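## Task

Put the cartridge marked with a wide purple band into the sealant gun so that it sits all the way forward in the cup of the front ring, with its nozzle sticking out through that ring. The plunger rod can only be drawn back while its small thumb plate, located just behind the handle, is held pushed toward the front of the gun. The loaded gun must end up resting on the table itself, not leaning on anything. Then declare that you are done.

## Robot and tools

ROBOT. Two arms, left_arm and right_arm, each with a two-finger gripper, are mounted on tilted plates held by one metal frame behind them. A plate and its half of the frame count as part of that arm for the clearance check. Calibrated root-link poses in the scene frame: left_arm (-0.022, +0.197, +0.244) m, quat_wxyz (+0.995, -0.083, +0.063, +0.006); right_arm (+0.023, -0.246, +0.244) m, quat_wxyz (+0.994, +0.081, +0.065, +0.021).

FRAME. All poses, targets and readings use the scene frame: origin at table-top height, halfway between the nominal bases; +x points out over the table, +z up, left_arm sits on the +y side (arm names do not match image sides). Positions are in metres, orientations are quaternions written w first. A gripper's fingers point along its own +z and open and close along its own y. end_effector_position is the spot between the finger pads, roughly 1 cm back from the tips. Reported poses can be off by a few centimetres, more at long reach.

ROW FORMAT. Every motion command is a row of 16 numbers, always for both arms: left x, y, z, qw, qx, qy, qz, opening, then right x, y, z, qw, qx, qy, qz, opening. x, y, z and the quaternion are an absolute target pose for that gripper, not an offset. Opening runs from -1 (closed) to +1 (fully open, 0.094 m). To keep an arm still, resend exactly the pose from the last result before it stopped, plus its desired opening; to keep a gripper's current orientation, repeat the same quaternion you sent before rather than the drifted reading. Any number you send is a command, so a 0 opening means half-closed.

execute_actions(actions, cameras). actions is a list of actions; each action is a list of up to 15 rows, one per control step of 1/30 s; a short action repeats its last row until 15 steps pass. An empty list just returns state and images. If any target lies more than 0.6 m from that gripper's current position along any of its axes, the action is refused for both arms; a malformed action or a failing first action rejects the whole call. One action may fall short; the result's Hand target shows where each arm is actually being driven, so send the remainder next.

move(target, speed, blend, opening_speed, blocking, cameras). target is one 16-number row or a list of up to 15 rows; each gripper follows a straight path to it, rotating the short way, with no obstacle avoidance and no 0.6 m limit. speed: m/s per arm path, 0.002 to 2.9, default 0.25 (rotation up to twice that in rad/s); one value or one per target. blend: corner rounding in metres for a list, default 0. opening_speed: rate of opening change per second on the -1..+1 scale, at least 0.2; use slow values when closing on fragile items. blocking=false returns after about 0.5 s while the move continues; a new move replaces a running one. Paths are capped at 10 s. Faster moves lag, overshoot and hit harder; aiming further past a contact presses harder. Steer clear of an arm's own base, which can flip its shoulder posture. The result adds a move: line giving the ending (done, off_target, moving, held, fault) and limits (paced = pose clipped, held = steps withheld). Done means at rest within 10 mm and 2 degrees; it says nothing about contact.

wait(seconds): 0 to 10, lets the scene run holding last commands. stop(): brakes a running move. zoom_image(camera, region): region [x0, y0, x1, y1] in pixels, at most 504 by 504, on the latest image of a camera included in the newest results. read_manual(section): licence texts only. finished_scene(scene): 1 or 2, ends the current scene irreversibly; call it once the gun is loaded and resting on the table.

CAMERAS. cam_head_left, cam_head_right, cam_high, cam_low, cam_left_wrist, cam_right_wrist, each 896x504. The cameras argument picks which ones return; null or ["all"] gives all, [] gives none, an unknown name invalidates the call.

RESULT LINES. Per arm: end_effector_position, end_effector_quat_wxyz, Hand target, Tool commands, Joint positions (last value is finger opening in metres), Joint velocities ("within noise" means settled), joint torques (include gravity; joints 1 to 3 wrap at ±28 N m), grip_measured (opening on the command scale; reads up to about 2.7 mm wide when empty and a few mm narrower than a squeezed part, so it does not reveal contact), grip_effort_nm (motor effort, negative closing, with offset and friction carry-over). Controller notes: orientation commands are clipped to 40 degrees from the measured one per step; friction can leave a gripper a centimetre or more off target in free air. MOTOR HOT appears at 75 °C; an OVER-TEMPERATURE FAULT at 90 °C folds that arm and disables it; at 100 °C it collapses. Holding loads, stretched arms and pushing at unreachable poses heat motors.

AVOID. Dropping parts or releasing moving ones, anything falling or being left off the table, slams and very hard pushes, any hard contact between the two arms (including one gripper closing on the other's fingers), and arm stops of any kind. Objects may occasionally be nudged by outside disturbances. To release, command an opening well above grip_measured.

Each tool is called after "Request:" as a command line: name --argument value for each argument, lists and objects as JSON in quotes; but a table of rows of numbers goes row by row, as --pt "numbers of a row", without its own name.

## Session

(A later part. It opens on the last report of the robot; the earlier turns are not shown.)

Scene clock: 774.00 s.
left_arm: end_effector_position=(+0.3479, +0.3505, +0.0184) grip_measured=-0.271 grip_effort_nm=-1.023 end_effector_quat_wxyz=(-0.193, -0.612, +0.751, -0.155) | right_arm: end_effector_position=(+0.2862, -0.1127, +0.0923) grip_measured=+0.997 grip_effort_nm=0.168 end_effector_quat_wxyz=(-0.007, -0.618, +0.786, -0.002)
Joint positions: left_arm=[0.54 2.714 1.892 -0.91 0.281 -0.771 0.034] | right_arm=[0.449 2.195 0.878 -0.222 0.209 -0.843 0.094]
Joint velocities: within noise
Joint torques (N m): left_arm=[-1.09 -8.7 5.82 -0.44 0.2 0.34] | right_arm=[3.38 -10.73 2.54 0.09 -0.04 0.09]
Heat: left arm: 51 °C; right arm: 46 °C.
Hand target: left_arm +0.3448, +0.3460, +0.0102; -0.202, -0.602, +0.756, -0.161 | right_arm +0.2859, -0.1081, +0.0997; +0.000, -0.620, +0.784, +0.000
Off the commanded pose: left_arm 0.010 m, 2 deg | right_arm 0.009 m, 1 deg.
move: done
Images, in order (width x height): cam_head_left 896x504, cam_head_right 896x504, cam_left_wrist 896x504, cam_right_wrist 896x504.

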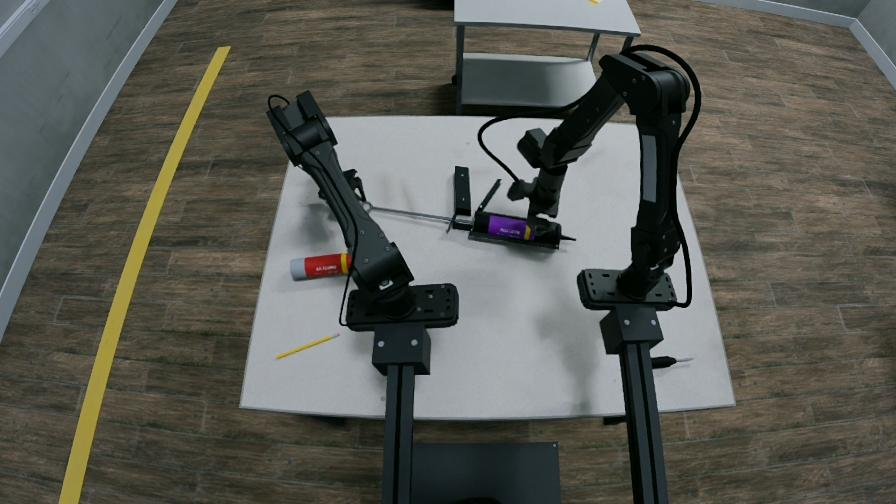

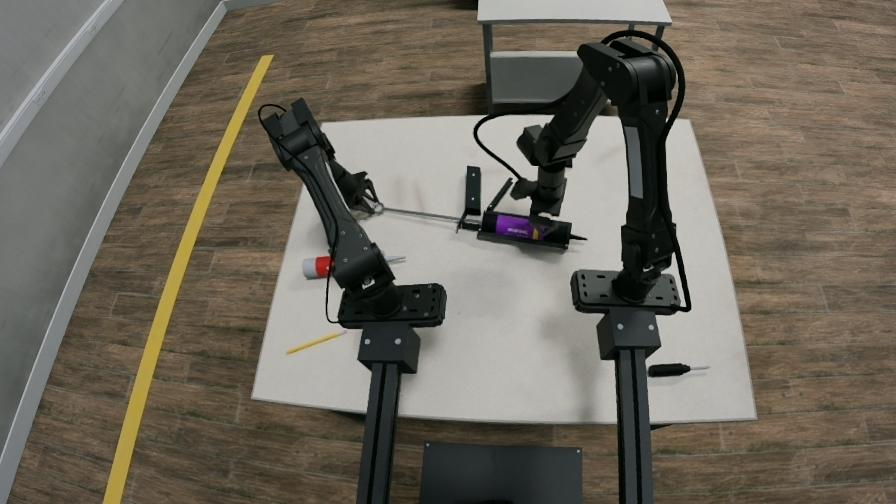

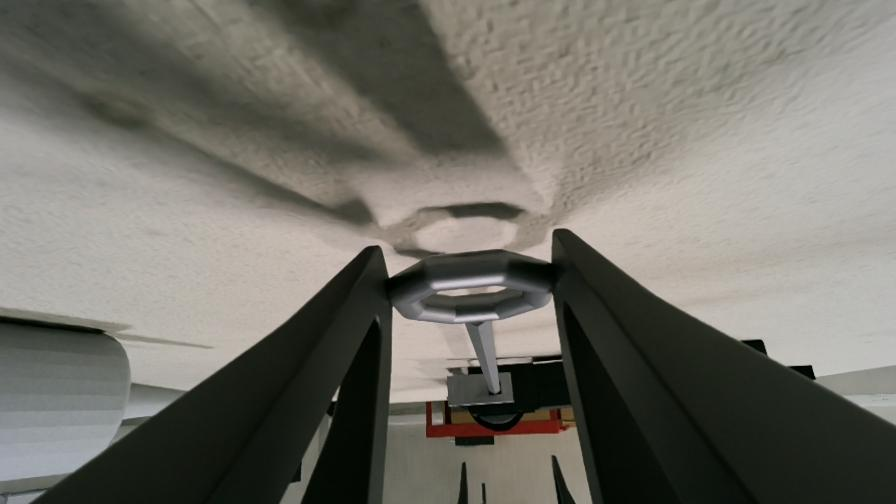

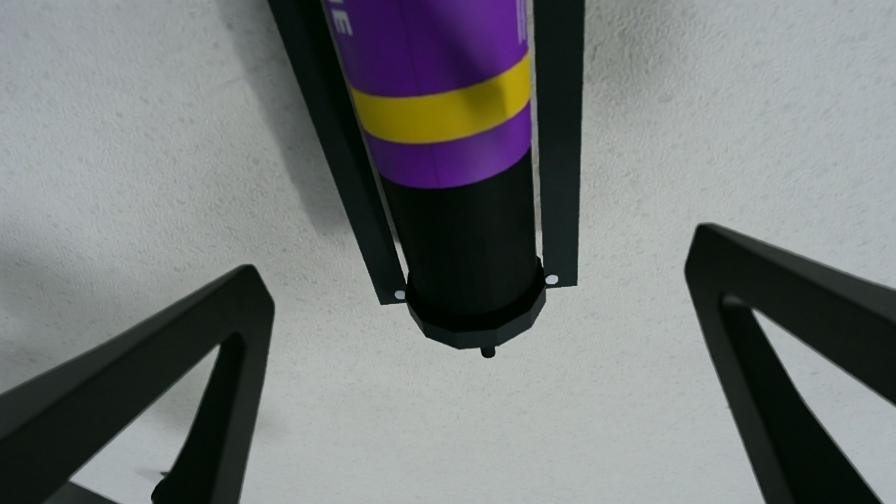

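Request:
move --pt "0.346 0.352 0.010 0.2025 0.6013 -0.7557 0.1611 -0.6 0.273 -0.196 0.10 0.0 -0.6202 0.7844 0.0 -0.2" --pt "0.346 0.352 0.010 0.2025 0.6013 -0.7557 0.1611 -0.6 0.2725 -0.1955 0.05 0.0 -0.6202 0.7844 0.0 -0.2" --speed '[0.12,0.08]' --cameras '["cam_right_wrist"]'

Request:
zoom_image --camera "cam_right_wrist" --region '[240, 40, 700, 340]'

Scene clock: 796.00 s.
left_arm: end_effector_position=(+0.3494, +0.3505, +0.0194) grip_measured=-0.271 grip_effort_nm=-1.028 end_effector_quat_wxyz=(-0.199, -0.609, +0.752, -0.157) | right_arm: end_effector_position=(+0.2688, -0.1987, +0.0535) grip_measured=-0.197 grip_effort_nm=-0.125 end_effector_quat_wxyz=(-0.010, -0.622, +0.783, -0.006)
Joint positions: left_arm=[0.54 2.728 1.924 -0.939 0.286 -0.764 0.034] | right_arm=[0.158 2.232 0.68 0.069 0.203 -1.15 0.038]
Joint velocities: within noise
Joint torques (N m): left_arm=[-0.43 -8.77 6.09 -0.35 0.17 0.37] | right_arm=[0.94 -6.27 2.19 0.43 -0.18 -0.05]
Heat: left arm: 47 °C; right arm: 46 °C.
Hand target: left_arm +0.3458, +0.3519, +0.0102; -0.202, -0.602, +0.756, -0.161 | right_arm +0.2726, -0.1956, +0.0502; +0.000, -0.620, +0.784, +0.000
Off the commanded pose: left_arm 0.010 m, 1 deg | right_arm 0.006 m, 1 deg.
move: done
Images, in order (width x height): cam_right_wrist 896x504.

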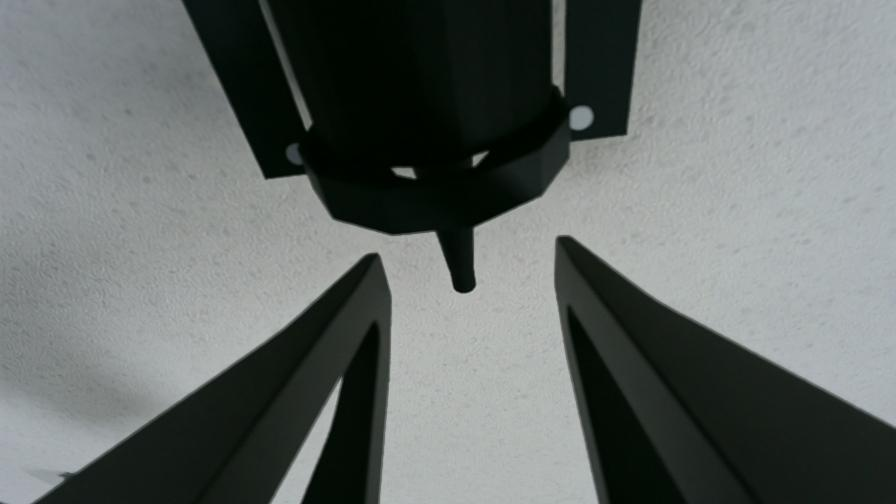

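Scaled by 1.096 from the camera's 896x504 image, which has a finer 1280x720 frame.

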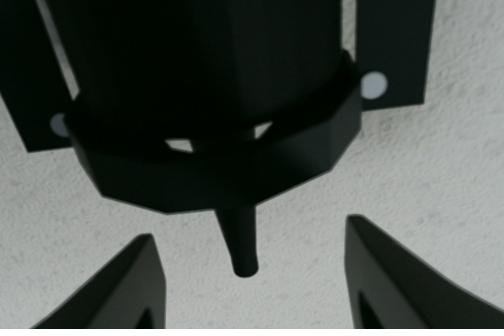

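Request:
move --pt "0.346 0.356 0.010 0.2025 0.6013 -0.7557 0.1611 -0.6 0.2705 -0.195 0.026 0.0 -0.6202 0.7844 0.0 -0.2" --pt "0.346 0.360 0.010 0.2025 0.6013 -0.7557 0.1611 -0.6 0.2705 -0.195 0.026 0.0 -0.6202 0.7844 0.0 -0.95" --speed '[0.06,0.08]' --opening_speed 0.5 --cameras '["cam_right_wrist"]'

Request:
move --pt "0.347 0.366 0.010 0.2025 0.6013 -0.7557 0.1611 -0.6 0.267 -0.209 0.046 0.0 -0.6202 0.7844 0.0 -0.95" --pt "0.348 0.370 0.010 0.2025 0.6013 -0.7557 0.1611 -0.6 0.265 -0.222 0.048 0.0 -0.6202 0.7844 0.0 -0.95" --speed '[0.04,0.04]' --cameras '["cam_right_wrist"]'

Scene clock: 803.37 s.
left_arm: end_effector_position=(+0.3467, +0.3537, +0.0195) grip_measured=-0.271 grip_effort_nm=-1.033 end_effector_quat_wxyz=(-0.208, -0.610, +0.747, -0.163) | right_arm: end_effector_position=(+0.2667, -0.1980, +0.0295) grip_measured=-0.817 grip_effort_nm=-0.984 end_effector_quat_wxyz=(-0.012, -0.626, +0.779, -0.005)
Joint positions: left_arm=[0.554 2.746 1.956 -0.976 0.299 -0.752 0.034] | right_arm=[0.145 2.342 0.705 0.154 0.202 -1.173 0.009]
Joint velocities: within noise
Joint torques (N m): left_arm=[-0.27 -9.01 6.52 -0.32 0.01 0.42] | right_arm=[0.95 -6.56 1.5 0.47 -0.19 0.05]
Heat: left arm: 48 °C; right arm: 45 °C.
Hand target: left_arm +0.3457, +0.3599, +0.0102; -0.202, -0.602, +0.756, -0.161 | right_arm +0.2705, -0.1951, +0.0262; +0.000, -0.620, +0.784, +0.000
Off the commanded pose: left_arm 0.011 m, 2 deg | right_arm 0.006 m, 2 deg.
move: off_target (left_arm)
Images, in order (width x height): cam_right_wrist 896x504.

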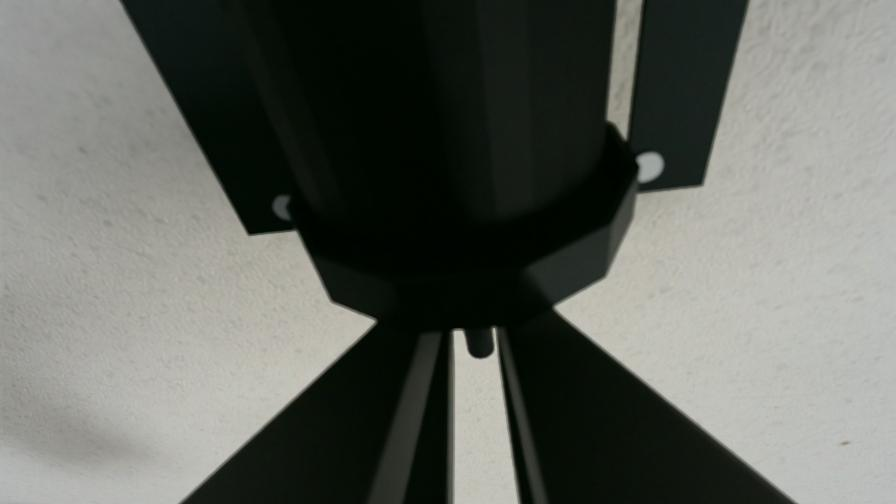

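Scene clock: 804.80 s.
left_arm: end_effector_position=(+0.3454, +0.3527, +0.0163) grip_measured=-0.271 grip_effort_nm=-1.023 end_effector_quat_wxyz=(-0.221, -0.607, +0.744, -0.169) | right_arm: end_effector_position=(+0.2615, -0.2093, +0.0412) grip_measured=-0.823 grip_effort_nm=-0.999 end_effector_quat_wxyz=(+0.007, -0.627, +0.779, +0.018)
Joint positions: left_arm=[0.56 2.782 2.007 -1.02 0.312 -0.738 0.034] | right_arm=[0.07 2.267 0.644 0.16 0.135 -1.251 0.008]
Joint velocities: within noise
Joint torques (N m): left_arm=[0.65 -9.99 7.58 -0.37 -0.1 0.38] | right_arm=[-0.09 -10.62 0.1 0.09 0.33 -0.02]
Heat: left arm: 48 °C; right arm: 45 °C.
Hand target: left_arm +0.3476, +0.3699, +0.0106; -0.202, -0.602, +0.756, -0.161 | right_arm +0.2647, -0.2216, +0.0474; +0.000, -0.620, +0.784, +0.000
Off the commanded pose: left_arm 0.019 m, 3 deg | right_arm 0.015 m, 2 deg.
move: off_target (left_arm, right_arm)
Images, in order (width x height): cam_right_wrist 896x504.

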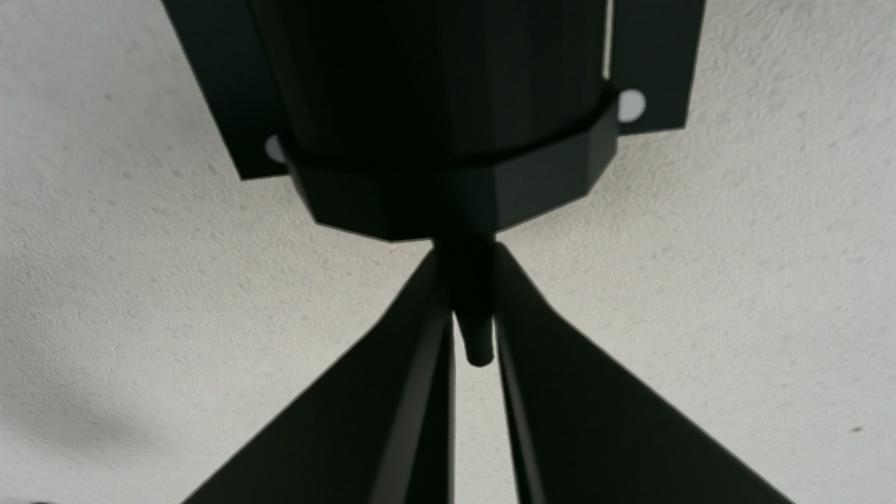

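Request:
move --pt "0.348 0.366 0.010 0.2025 0.6013 -0.7557 0.1611 -0.6 0.265 -0.219 0.027 0.0 -0.6202 0.7844 0.0 -0.95" --pt "0.348 0.364 0.010 0.2025 0.6013 -0.7557 0.1611 -0.6 0.2645 -0.214 0.027 0.0 -0.6202 0.7844 0.0 -0.55" --speed '[0.04,0.04]' --cameras '["cam_right_wrist"]'

Request:
zoom_image --camera "cam_right_wrist" --region '[220, 40, 700, 400]'

Scene clock: 815.83 s.
left_arm: end_effector_position=(+0.3453, +0.3517, +0.0175) grip_measured=-0.271 grip_effort_nm=-1.028 end_effector_quat_wxyz=(-0.224, -0.607, +0.743, -0.172) | right_arm: end_effector_position=(+0.2611, -0.2153, +0.0298) grip_measured=-0.553 grip_effort_nm=0.168 end_effector_quat_wxyz=(-0.005, -0.623, +0.782, +0.004)
Joint positions: left_arm=[0.56 2.782 2.009 -1.027 0.318 -0.737 0.034] | right_arm=[0.065 2.321 0.661 0.195 0.171 -1.246 0.021]
Joint velocities: within noise
Joint torques (N m): left_arm=[-0.28 -10.84 5.09 -0.17 -0.12 0.3] | right_arm=[1.73 -6.39 1.21 0.42 0.01 0.08]
Heat: left arm: 48 °C; right arm: 46 °C.
Hand target: left_arm +0.3479, +0.3640, +0.0106; -0.203, -0.602, +0.755, -0.161 | right_arm +0.2645, -0.2140, +0.0271; +0.000, -0.620, +0.784, +0.000
Off the commanded pose: left_arm 0.015 m, 3 deg | right_arm 0.005 m, 1 deg.
move: off_target (left_arm)
Images, in order (width x height): cam_right_wrist 896x504.

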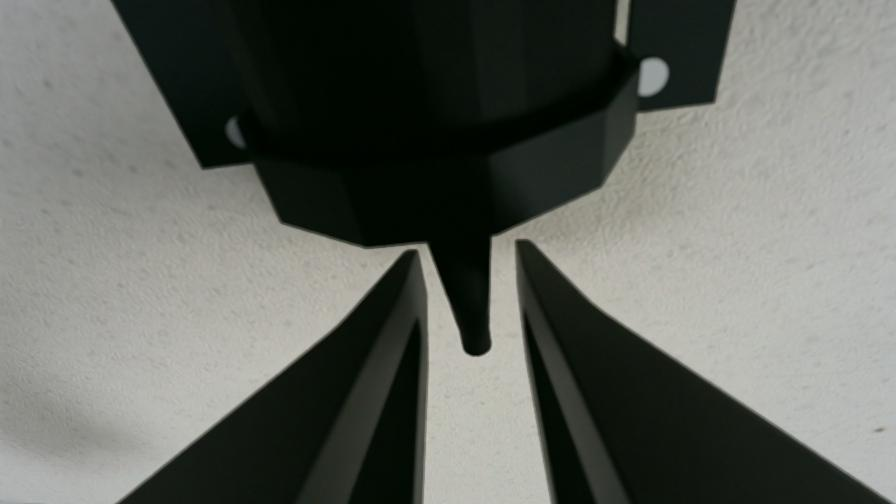

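Scaled by 1.050 from the camera's 896x504 image, which has a finer 1280x720 frame.

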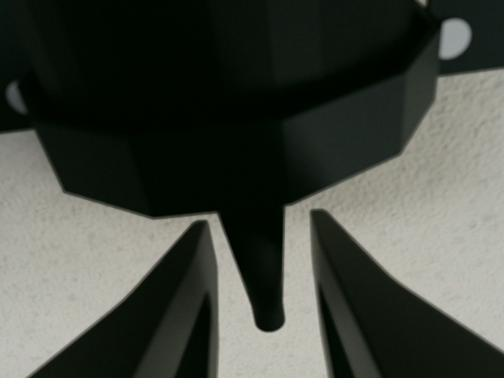

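Request:
move --pt "0.348 0.362 0.010 0.2025 0.6013 -0.7557 0.1611 -0.6 0.269 -0.200 0.027 0.0 -0.6202 0.7844 0.0 -0.5" --speed '[0.04]' --cameras '["cam_right_wrist"]'

Scene clock: 818.67 s.
left_arm: end_effector_position=(+0.3453, +0.3518, +0.0175) grip_measured=-0.271 grip_effort_nm=-1.033 end_effector_quat_wxyz=(-0.224, -0.607, +0.743, -0.172) | right_arm: end_effector_position=(+0.2679, -0.2044, +0.0290) grip_measured=-0.503 grip_effort_nm=0.164 end_effector_quat_wxyz=(-0.001, -0.618, +0.786, +0.000)
Joint positions: left_arm=[0.56 2.782 2.009 -1.027 0.317 -0.737 0.034] | right_arm=[0.106 2.335 0.688 0.185 0.178 -1.194 0.023]
Joint velocities: within noise
Joint torques (N m): left_arm=[-0.58 -10.85 4.52 -0.13 -0.1 0.27] | right_arm=[2.85 -6.64 1.76 0.24 0.02 0.1]
Heat: left arm: 48 °C; right arm: 46 °C.
Hand target: left_arm +0.3479, +0.3621, +0.0105; -0.203, -0.602, +0.756, -0.161 | right_arm +0.2689, -0.2000, +0.0270; +0.000, -0.620, +0.784, +0.000
Off the commanded pose: left_arm 0.013 m, 3 deg | right_arm 0.005 m, 0 deg.
move: off_target (left_arm)
Images, in order (width x height): cam_right_wrist 896x504.

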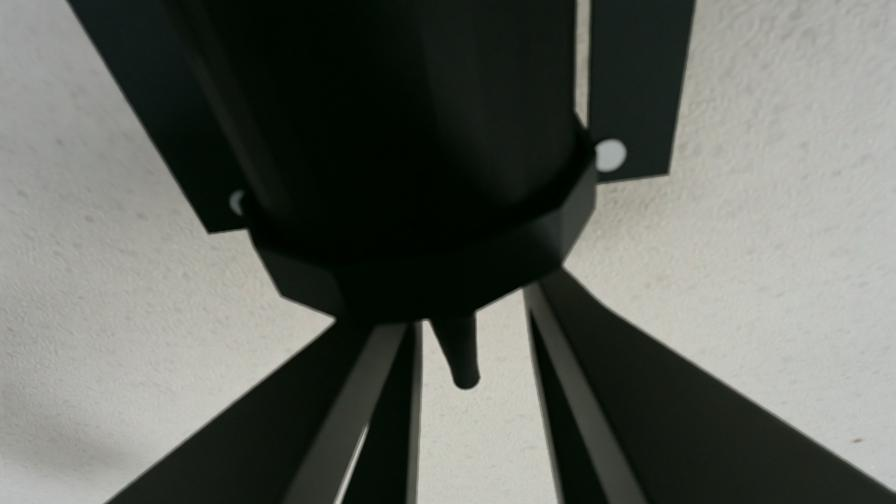

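Request:
move --pt "0.348 0.362 0.010 0.2025 0.6013 -0.7557 0.1611 -0.6 0.2685 -0.192 0.027 0.0 -0.6202 0.7844 0.0 -0.5" --pt "0.348 0.360 0.010 0.2025 0.6013 -0.7557 0.1611 -0.6 0.2685 -0.192 0.027 0.0 -0.6202 0.7844 0.0 -0.95" --speed '[0.04,0.04]' --opening_speed 0.5 --cameras '["cam_right_wrist"]'

Scene clock: 823.47 s.
left_arm: end_effector_position=(+0.3454, +0.3520, +0.0173) grip_measured=-0.271 grip_effort_nm=-1.033 end_effector_quat_wxyz=(-0.223, -0.607, +0.744, -0.171) | right_arm: end_effector_position=(+0.2634, -0.2002, +0.0292) grip_measured=-0.779 grip_effort_nm=-0.999 end_effector_quat_wxyz=(-0.013, -0.619, +0.785, -0.002)
Joint positions: left_arm=[0.56 2.782 2.009 -1.026 0.316 -0.737 0.034] | right_arm=[0.135 2.341 0.694 0.161 0.196 -1.165 0.01]
Joint velocities: within noise
Joint torques (N m): left_arm=[-0.98 -11.04 3.75 -0.06 -0.11 0.21] | right_arm=[3 -6.6 1.87 0.4 -0.11 0.12]
Heat: left arm: 48 °C; right arm: 45 °C.
Hand target: left_arm +0.3480, +0.3601, +0.0105; -0.203, -0.602, +0.756, -0.161 | right_arm +0.2683, -0.1921, +0.0273; +0.000, -0.620, +0.784, +0.000
Off the commanded pose: left_arm 0.011 m, 3 deg | right_arm 0.010 m, 1 deg.
move: off_target (left_arm)
Images, in order (width x height): cam_right_wrist 896x504.

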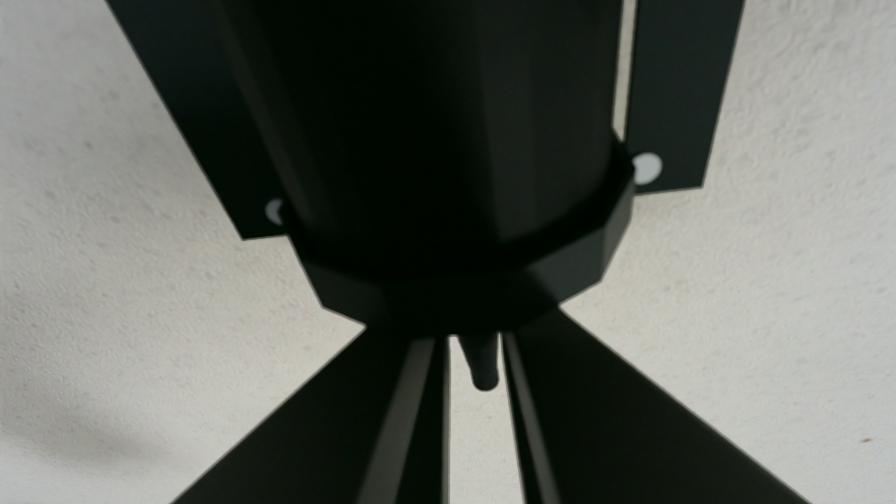

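Request:
move --pt "0.341 0.330 0.010 0.2025 0.6013 -0.7557 0.1611 -0.6 0.2695 -0.186 0.027 0.0 -0.6202 0.7844 0.0 -0.95" --speed '[0.04]' --cameras '["cam_right_wrist","cam_head_left"]'

Request:
zoom_image --camera "cam_head_left" --region '[440, 195, 500, 245]'

Scene clock: 828.17 s.
left_arm: end_effector_position=(+0.3432, +0.3497, +0.0152) grip_measured=-0.271 grip_effort_nm=-1.033 end_effector_quat_wxyz=(-0.192, -0.614, +0.749, -0.161) | right_arm: end_effector_position=(+0.2629, -0.1998, +0.0300) grip_measured=-0.780 grip_effort_nm=-1.004 end_effector_quat_wxyz=(-0.020, -0.624, +0.781, -0.007)
Joint positions: left_arm=[0.549 2.707 1.858 -0.88 0.293 -0.765 0.034] | right_arm=[0.149 2.341 0.701 0.143 0.213 -1.161 0.01]
Joint velocities: within noise
Joint torques (N m): left_arm=[-4.15 -10.58 1.11 -0.15 0.16 -0.01] | right_arm=[3.7 -6.31 2.29 0.47 -0.25 0.29]
Heat: left arm: 49 °C; right arm: 44 °C.
Hand target: left_arm +0.3405, +0.3305, +0.0104; -0.203, -0.601, +0.756, -0.161 | right_arm +0.2691, -0.1863, +0.0276; +0.000, -0.621, +0.784, +0.001
Off the commanded pose: left_arm 0.021 m, 2 deg | right_arm 0.016 m, 2 deg.
move: off_target (left_arm, right_arm)
Images, in order (width x height): cam_head_left 896x504, cam_right_wrist 896x504.

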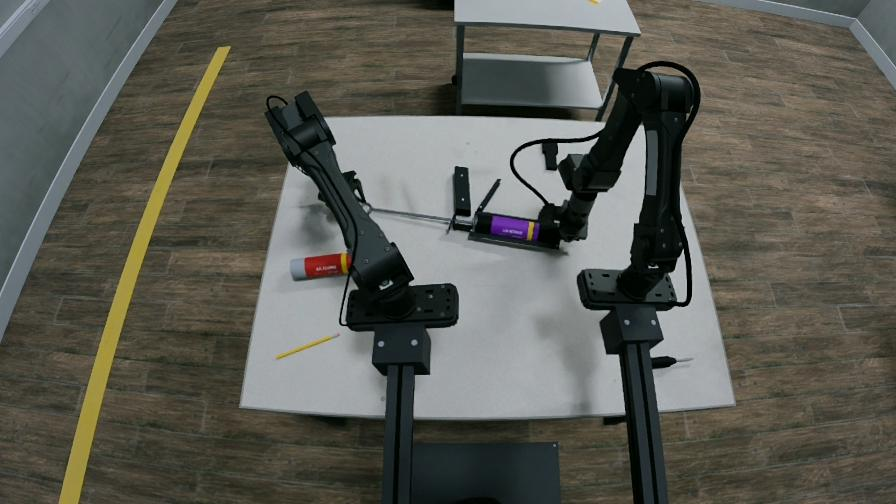

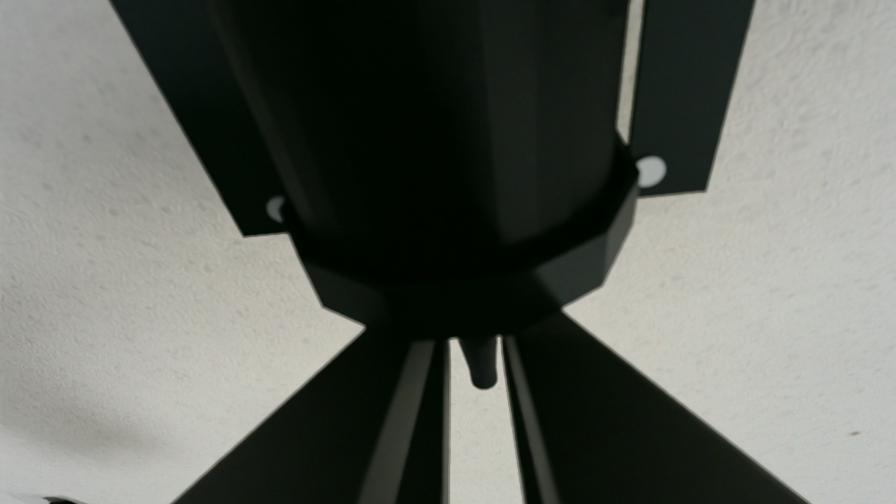

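Scaled by 8.400 from the camera's 896x504 image, which has a finer 1280x720 frame.

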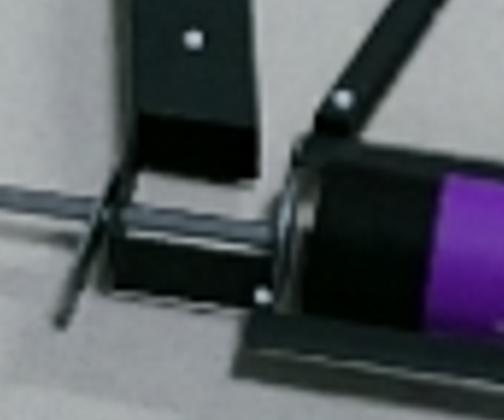

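Request:
move --pt "0.336 0.310 0.010 0.2025 0.6013 -0.7557 0.1611 -0.6 0.2715 -0.178 0.025 0.0 -0.6202 0.7844 0.0 -0.95" --speed '[0.04]' --cameras '["cam_right_wrist","cam_head_left"]'

Request:
zoom_image --camera "cam_head_left" --region '[440, 195, 500, 245]'

Scene clock: 831.83 s.
left_arm: end_effector_position=(+0.3454, +0.3480, +0.0141) grip_measured=-0.271 grip_effort_nm=-1.028 end_effector_quat_wxyz=(-0.164, -0.617, +0.756, -0.147) | right_arm: end_effector_position=(+0.2607, -0.1990, +0.0314) grip_measured=-0.780 grip_effort_nm=-1.009 end_effector_quat_wxyz=(-0.032, -0.623, +0.782, -0.010)
Joint positions: left_arm=[0.53 2.659 1.764 -0.773 0.26 -0.793 0.034] | right_arm=[0.166 2.341 0.714 0.105 0.23 -1.136 0.01]
Joint velocities: within noise
Joint torques (N m): left_arm=[-5.33 -9.47 0.36 -0.35 0.52 -0.1] | right_arm=[4.6 -5.33 2.92 0.69 -0.39 0.29]
Heat: left arm: 49 °C; right arm: 44 °C.
Hand target: left_arm +0.3348, +0.3119, +0.0106; -0.203, -0.602, +0.756, -0.160 | right_arm +0.2709, -0.1787, +0.0266; -0.001, -0.621, +0.784, +0.001
Off the commanded pose: left_arm 0.039 m, 5 deg | right_arm 0.024 m, 4 deg.
move: off_target (left_arm, right_arm)
Images, in order (width x height): cam_head_left 896x504, cam_right_wrist 896x504.

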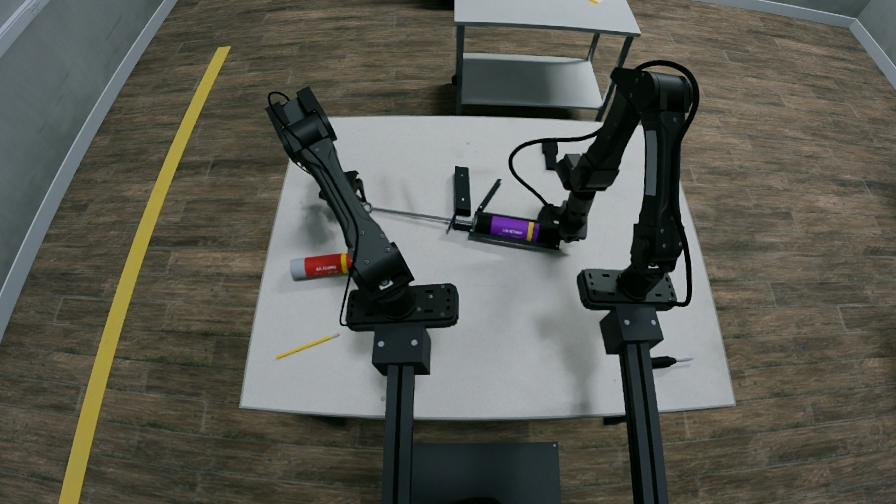

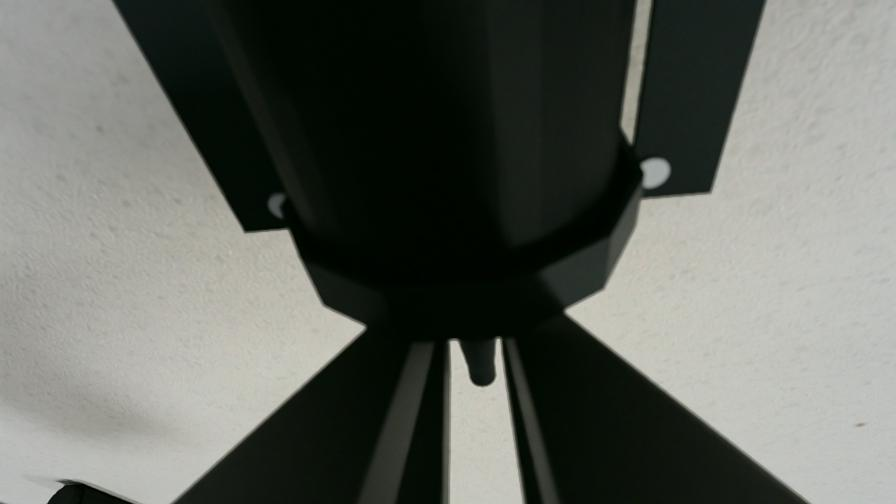

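Scaled by 8.400 from the camera's 896x504 image, which has a finer 1280x720 frame.

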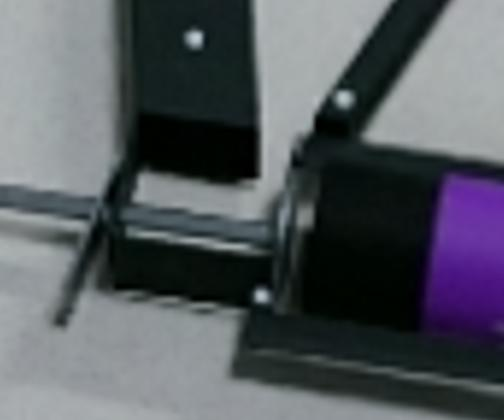

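Request:
move --pt "0.344 0.348 0.013 0.19 0.6100 -0.753 0.155 -0.6 0.264 -0.196 0.030 -0.01 -0.6220 0.783 -0.003 -0.95" --speed '[0.05]' --cameras '["cam_right_wrist","cam_head_left"]'

Scene clock: 838.60 s.
left_arm: end_effector_position=(+0.3486, +0.3515, +0.0178) grip_measured=-0.271 grip_effort_nm=-1.033 end_effector_quat_wxyz=(-0.175, -0.615, +0.755, -0.146) | right_arm: end_effector_position=(+0.2615, -0.1988, +0.0305) grip_measured=-0.783 grip_effort_nm=-1.009 end_effector_quat_wxyz=(-0.022, -0.626, +0.779, -0.009)
Joint positions: left_arm=[0.533 2.681 1.831 -0.842 0.261 -0.787 0.034] | right_arm=[0.157 2.341 0.7 0.139 0.218 -1.157 0.01]
Joint velocities: left_arm=[0.002 -0.002 -0.012 -0.007 -0.007 -0.168 0] | right_arm=[within noise]
Joint torques (N m): left_arm=[-0.51 -8.9 6.11 -0.47 0.3 0.25] | right_arm=[1.11 -7.75 0.5 0.39 -0.18 0.01]
Heat: left arm: 48 °C; right arm: 43 °C.
Hand target: left_arm +0.3439, +0.3479, +0.0132; -0.189, -0.611, +0.753, -0.155 | right_arm +0.2640, -0.1960, +0.0301; -0.010, -0.622, +0.783, -0.003
Off the commanded pose: left_arm 0.007 m, 2 deg | right_arm 0.004 m, 2 deg.
move: done
Images, in order (width x height): cam_head_left 896x504, cam_right_wrist 896x504.

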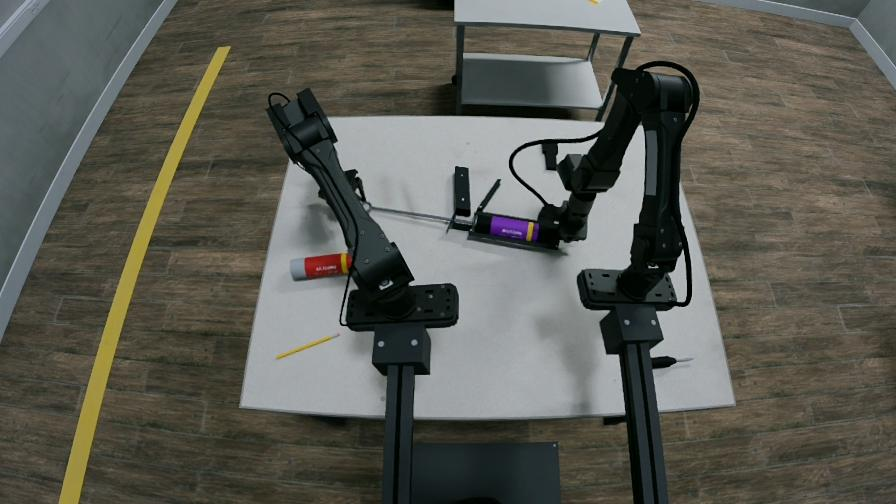

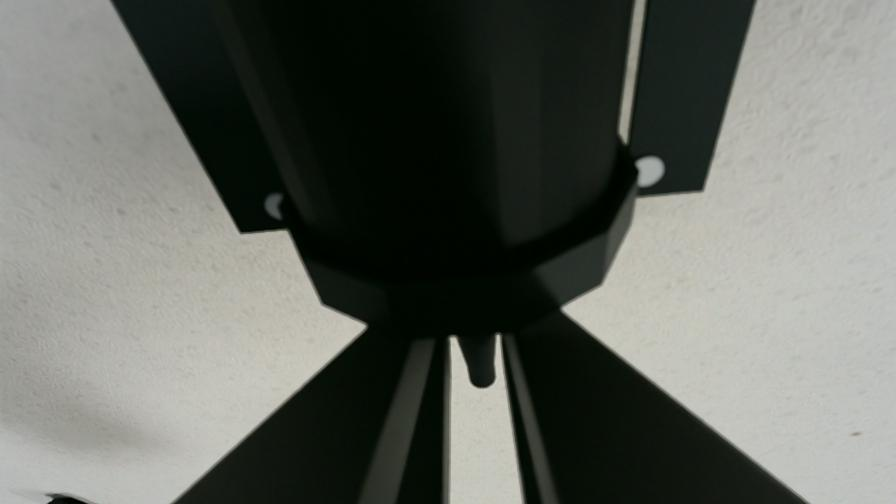

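Request:
move --pt "0.344 0.352 0.013 0.19 0.6100 -0.753 0.155 -0.6 0.264 -0.198 0.030 -0.01 -0.6220 0.783 -0.003 -0.4" --pt "0.344 0.352 0.013 0.19 0.6100 -0.753 0.155 -0.6 0.268 -0.206 0.055 0 -0.6202 0.7844 0 -0.2" --speed '[0.05,0.05]' --opening_speed 0.6 --cameras '["cam_right_wrist"]'

Request:
zoom_image --camera "cam_right_wrist" --region '[240, 0, 700, 300]'

Scene clock: 849.13 s.
left_arm: end_effector_position=(+0.3471, +0.3520, +0.0216) grip_measured=-0.271 grip_effort_nm=-1.033 end_effector_quat_wxyz=(-0.184, -0.616, +0.751, -0.150) | right_arm: end_effector_position=(+0.2672, -0.2070, +0.0503) grip_measured=-0.203 grip_effort_nm=0.173 end_effector_quat_wxyz=(-0.007, -0.622, +0.783, -0.008)
Joint positions: left_arm=[0.539 2.683 1.848 -0.876 0.27 -0.783 0.034] | right_arm=[0.125 2.235 0.658 0.11 0.2 -1.184 0.037]
Joint velocities: within noise
Joint torques (N m): left_arm=[-0.38 -8.79 6.06 -0.36 0.24 0.28] | right_arm=[0.91 -9.63 0.79 0.09 -0.18 -0.05]
Heat: left arm: 48 °C; right arm: 44 °C.
Hand target: left_arm +0.3439, +0.3519, +0.0133; -0.189, -0.611, +0.753, -0.155 | right_arm +0.2680, -0.2059, +0.0549; +0.000, -0.620, +0.784, +0.000
Off the commanded pose: left_arm 0.009 m, 1 deg | right_arm 0.005 m, 1 deg.
move: done
Images, in order (width x height): cam_right_wrist 896x504.

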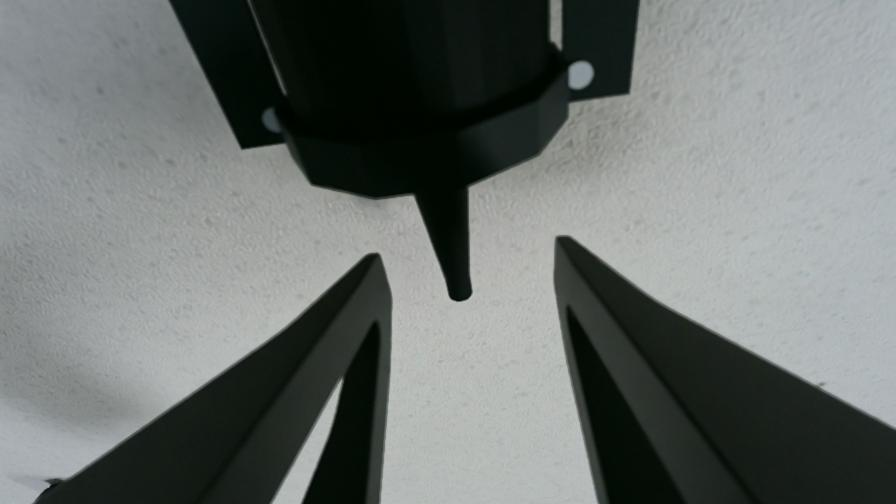

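Scaled by 1.096 from the camera's 896x504 image, which has a finer 1280x720 frame.

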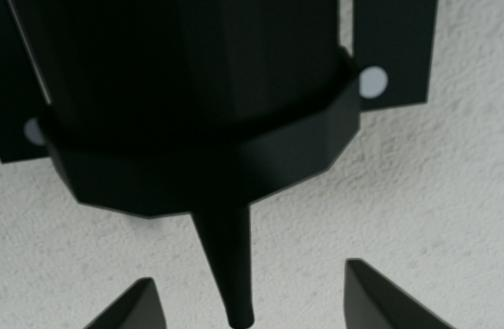

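Request:
move --pt "0.343 0.350 0.005 0.2025 0.6013 -0.7557 0.1611 -0.6 0.268 -0.206 0.10 0 -0.6202 0.7844 0 -0.2" --speed '[0.05]' --cameras '["cam_left_wrist","cam_low"]'

Request:
zoom_image --camera "cam_low" --region '[480, 210, 600, 320]'

Scene clock: 853.23 s.
left_arm: end_effector_position=(+0.3493, +0.3518, +0.0145) grip_measured=-0.271 grip_effort_nm=-1.028 end_effector_quat_wxyz=(-0.191, -0.609, +0.753, -0.159) | right_arm: end_effector_position=(+0.2681, -0.2124, +0.0943) grip_measured=-0.203 grip_effort_nm=0.168 end_effector_quat_wxyz=(-0.008, -0.618, +0.786, -0.007)
Joint positions: left_arm=[0.544 2.73 1.909 -0.909 0.287 -0.759 0.034] | right_arm=[0.134 2.025 0.63 -0.079 0.2 -1.163 0.037]
Joint velocities: within noise
Joint torques (N m): left_arm=[-0.64 -8.54 5.83 -0.45 0.14 0.34] | right_arm=[2.76 -9.11 1.92 0.12 -0.14 0.1]
Heat: left arm: 48 °C; right arm: 44 °C.
Hand target: left_arm +0.3428, +0.3499, +0.0053; -0.202, -0.602, +0.756, -0.161 | right_arm +0.2680, -0.2062, +0.0997; +0.000, -0.620, +0.784, +0.000
Off the commanded pose: left_arm 0.012 m, 2 deg | right_arm 0.009 m, 1 deg.
move: off_target (left_arm)
Images, in order (width x height): cam_low 896x504, cam_left_wrist 896x504.

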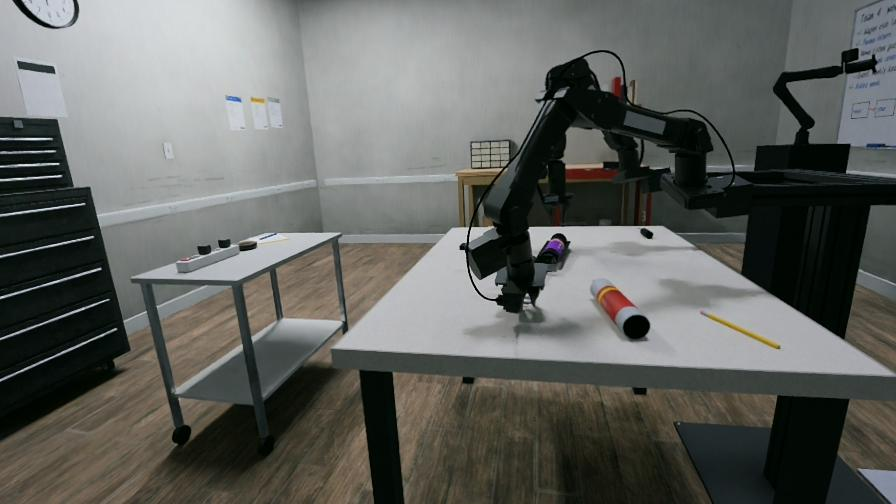

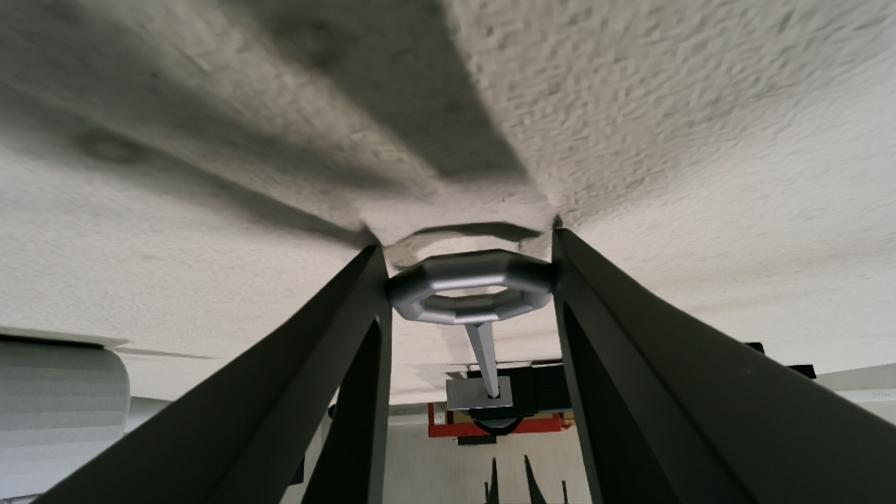

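Scaled by 4.200 from the camera's 896x504 image, which has a finer 1280x720 frame.

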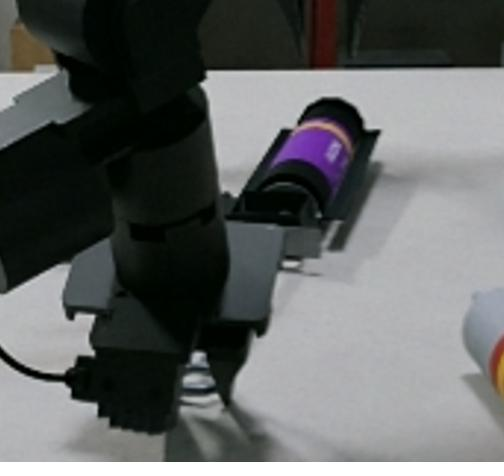

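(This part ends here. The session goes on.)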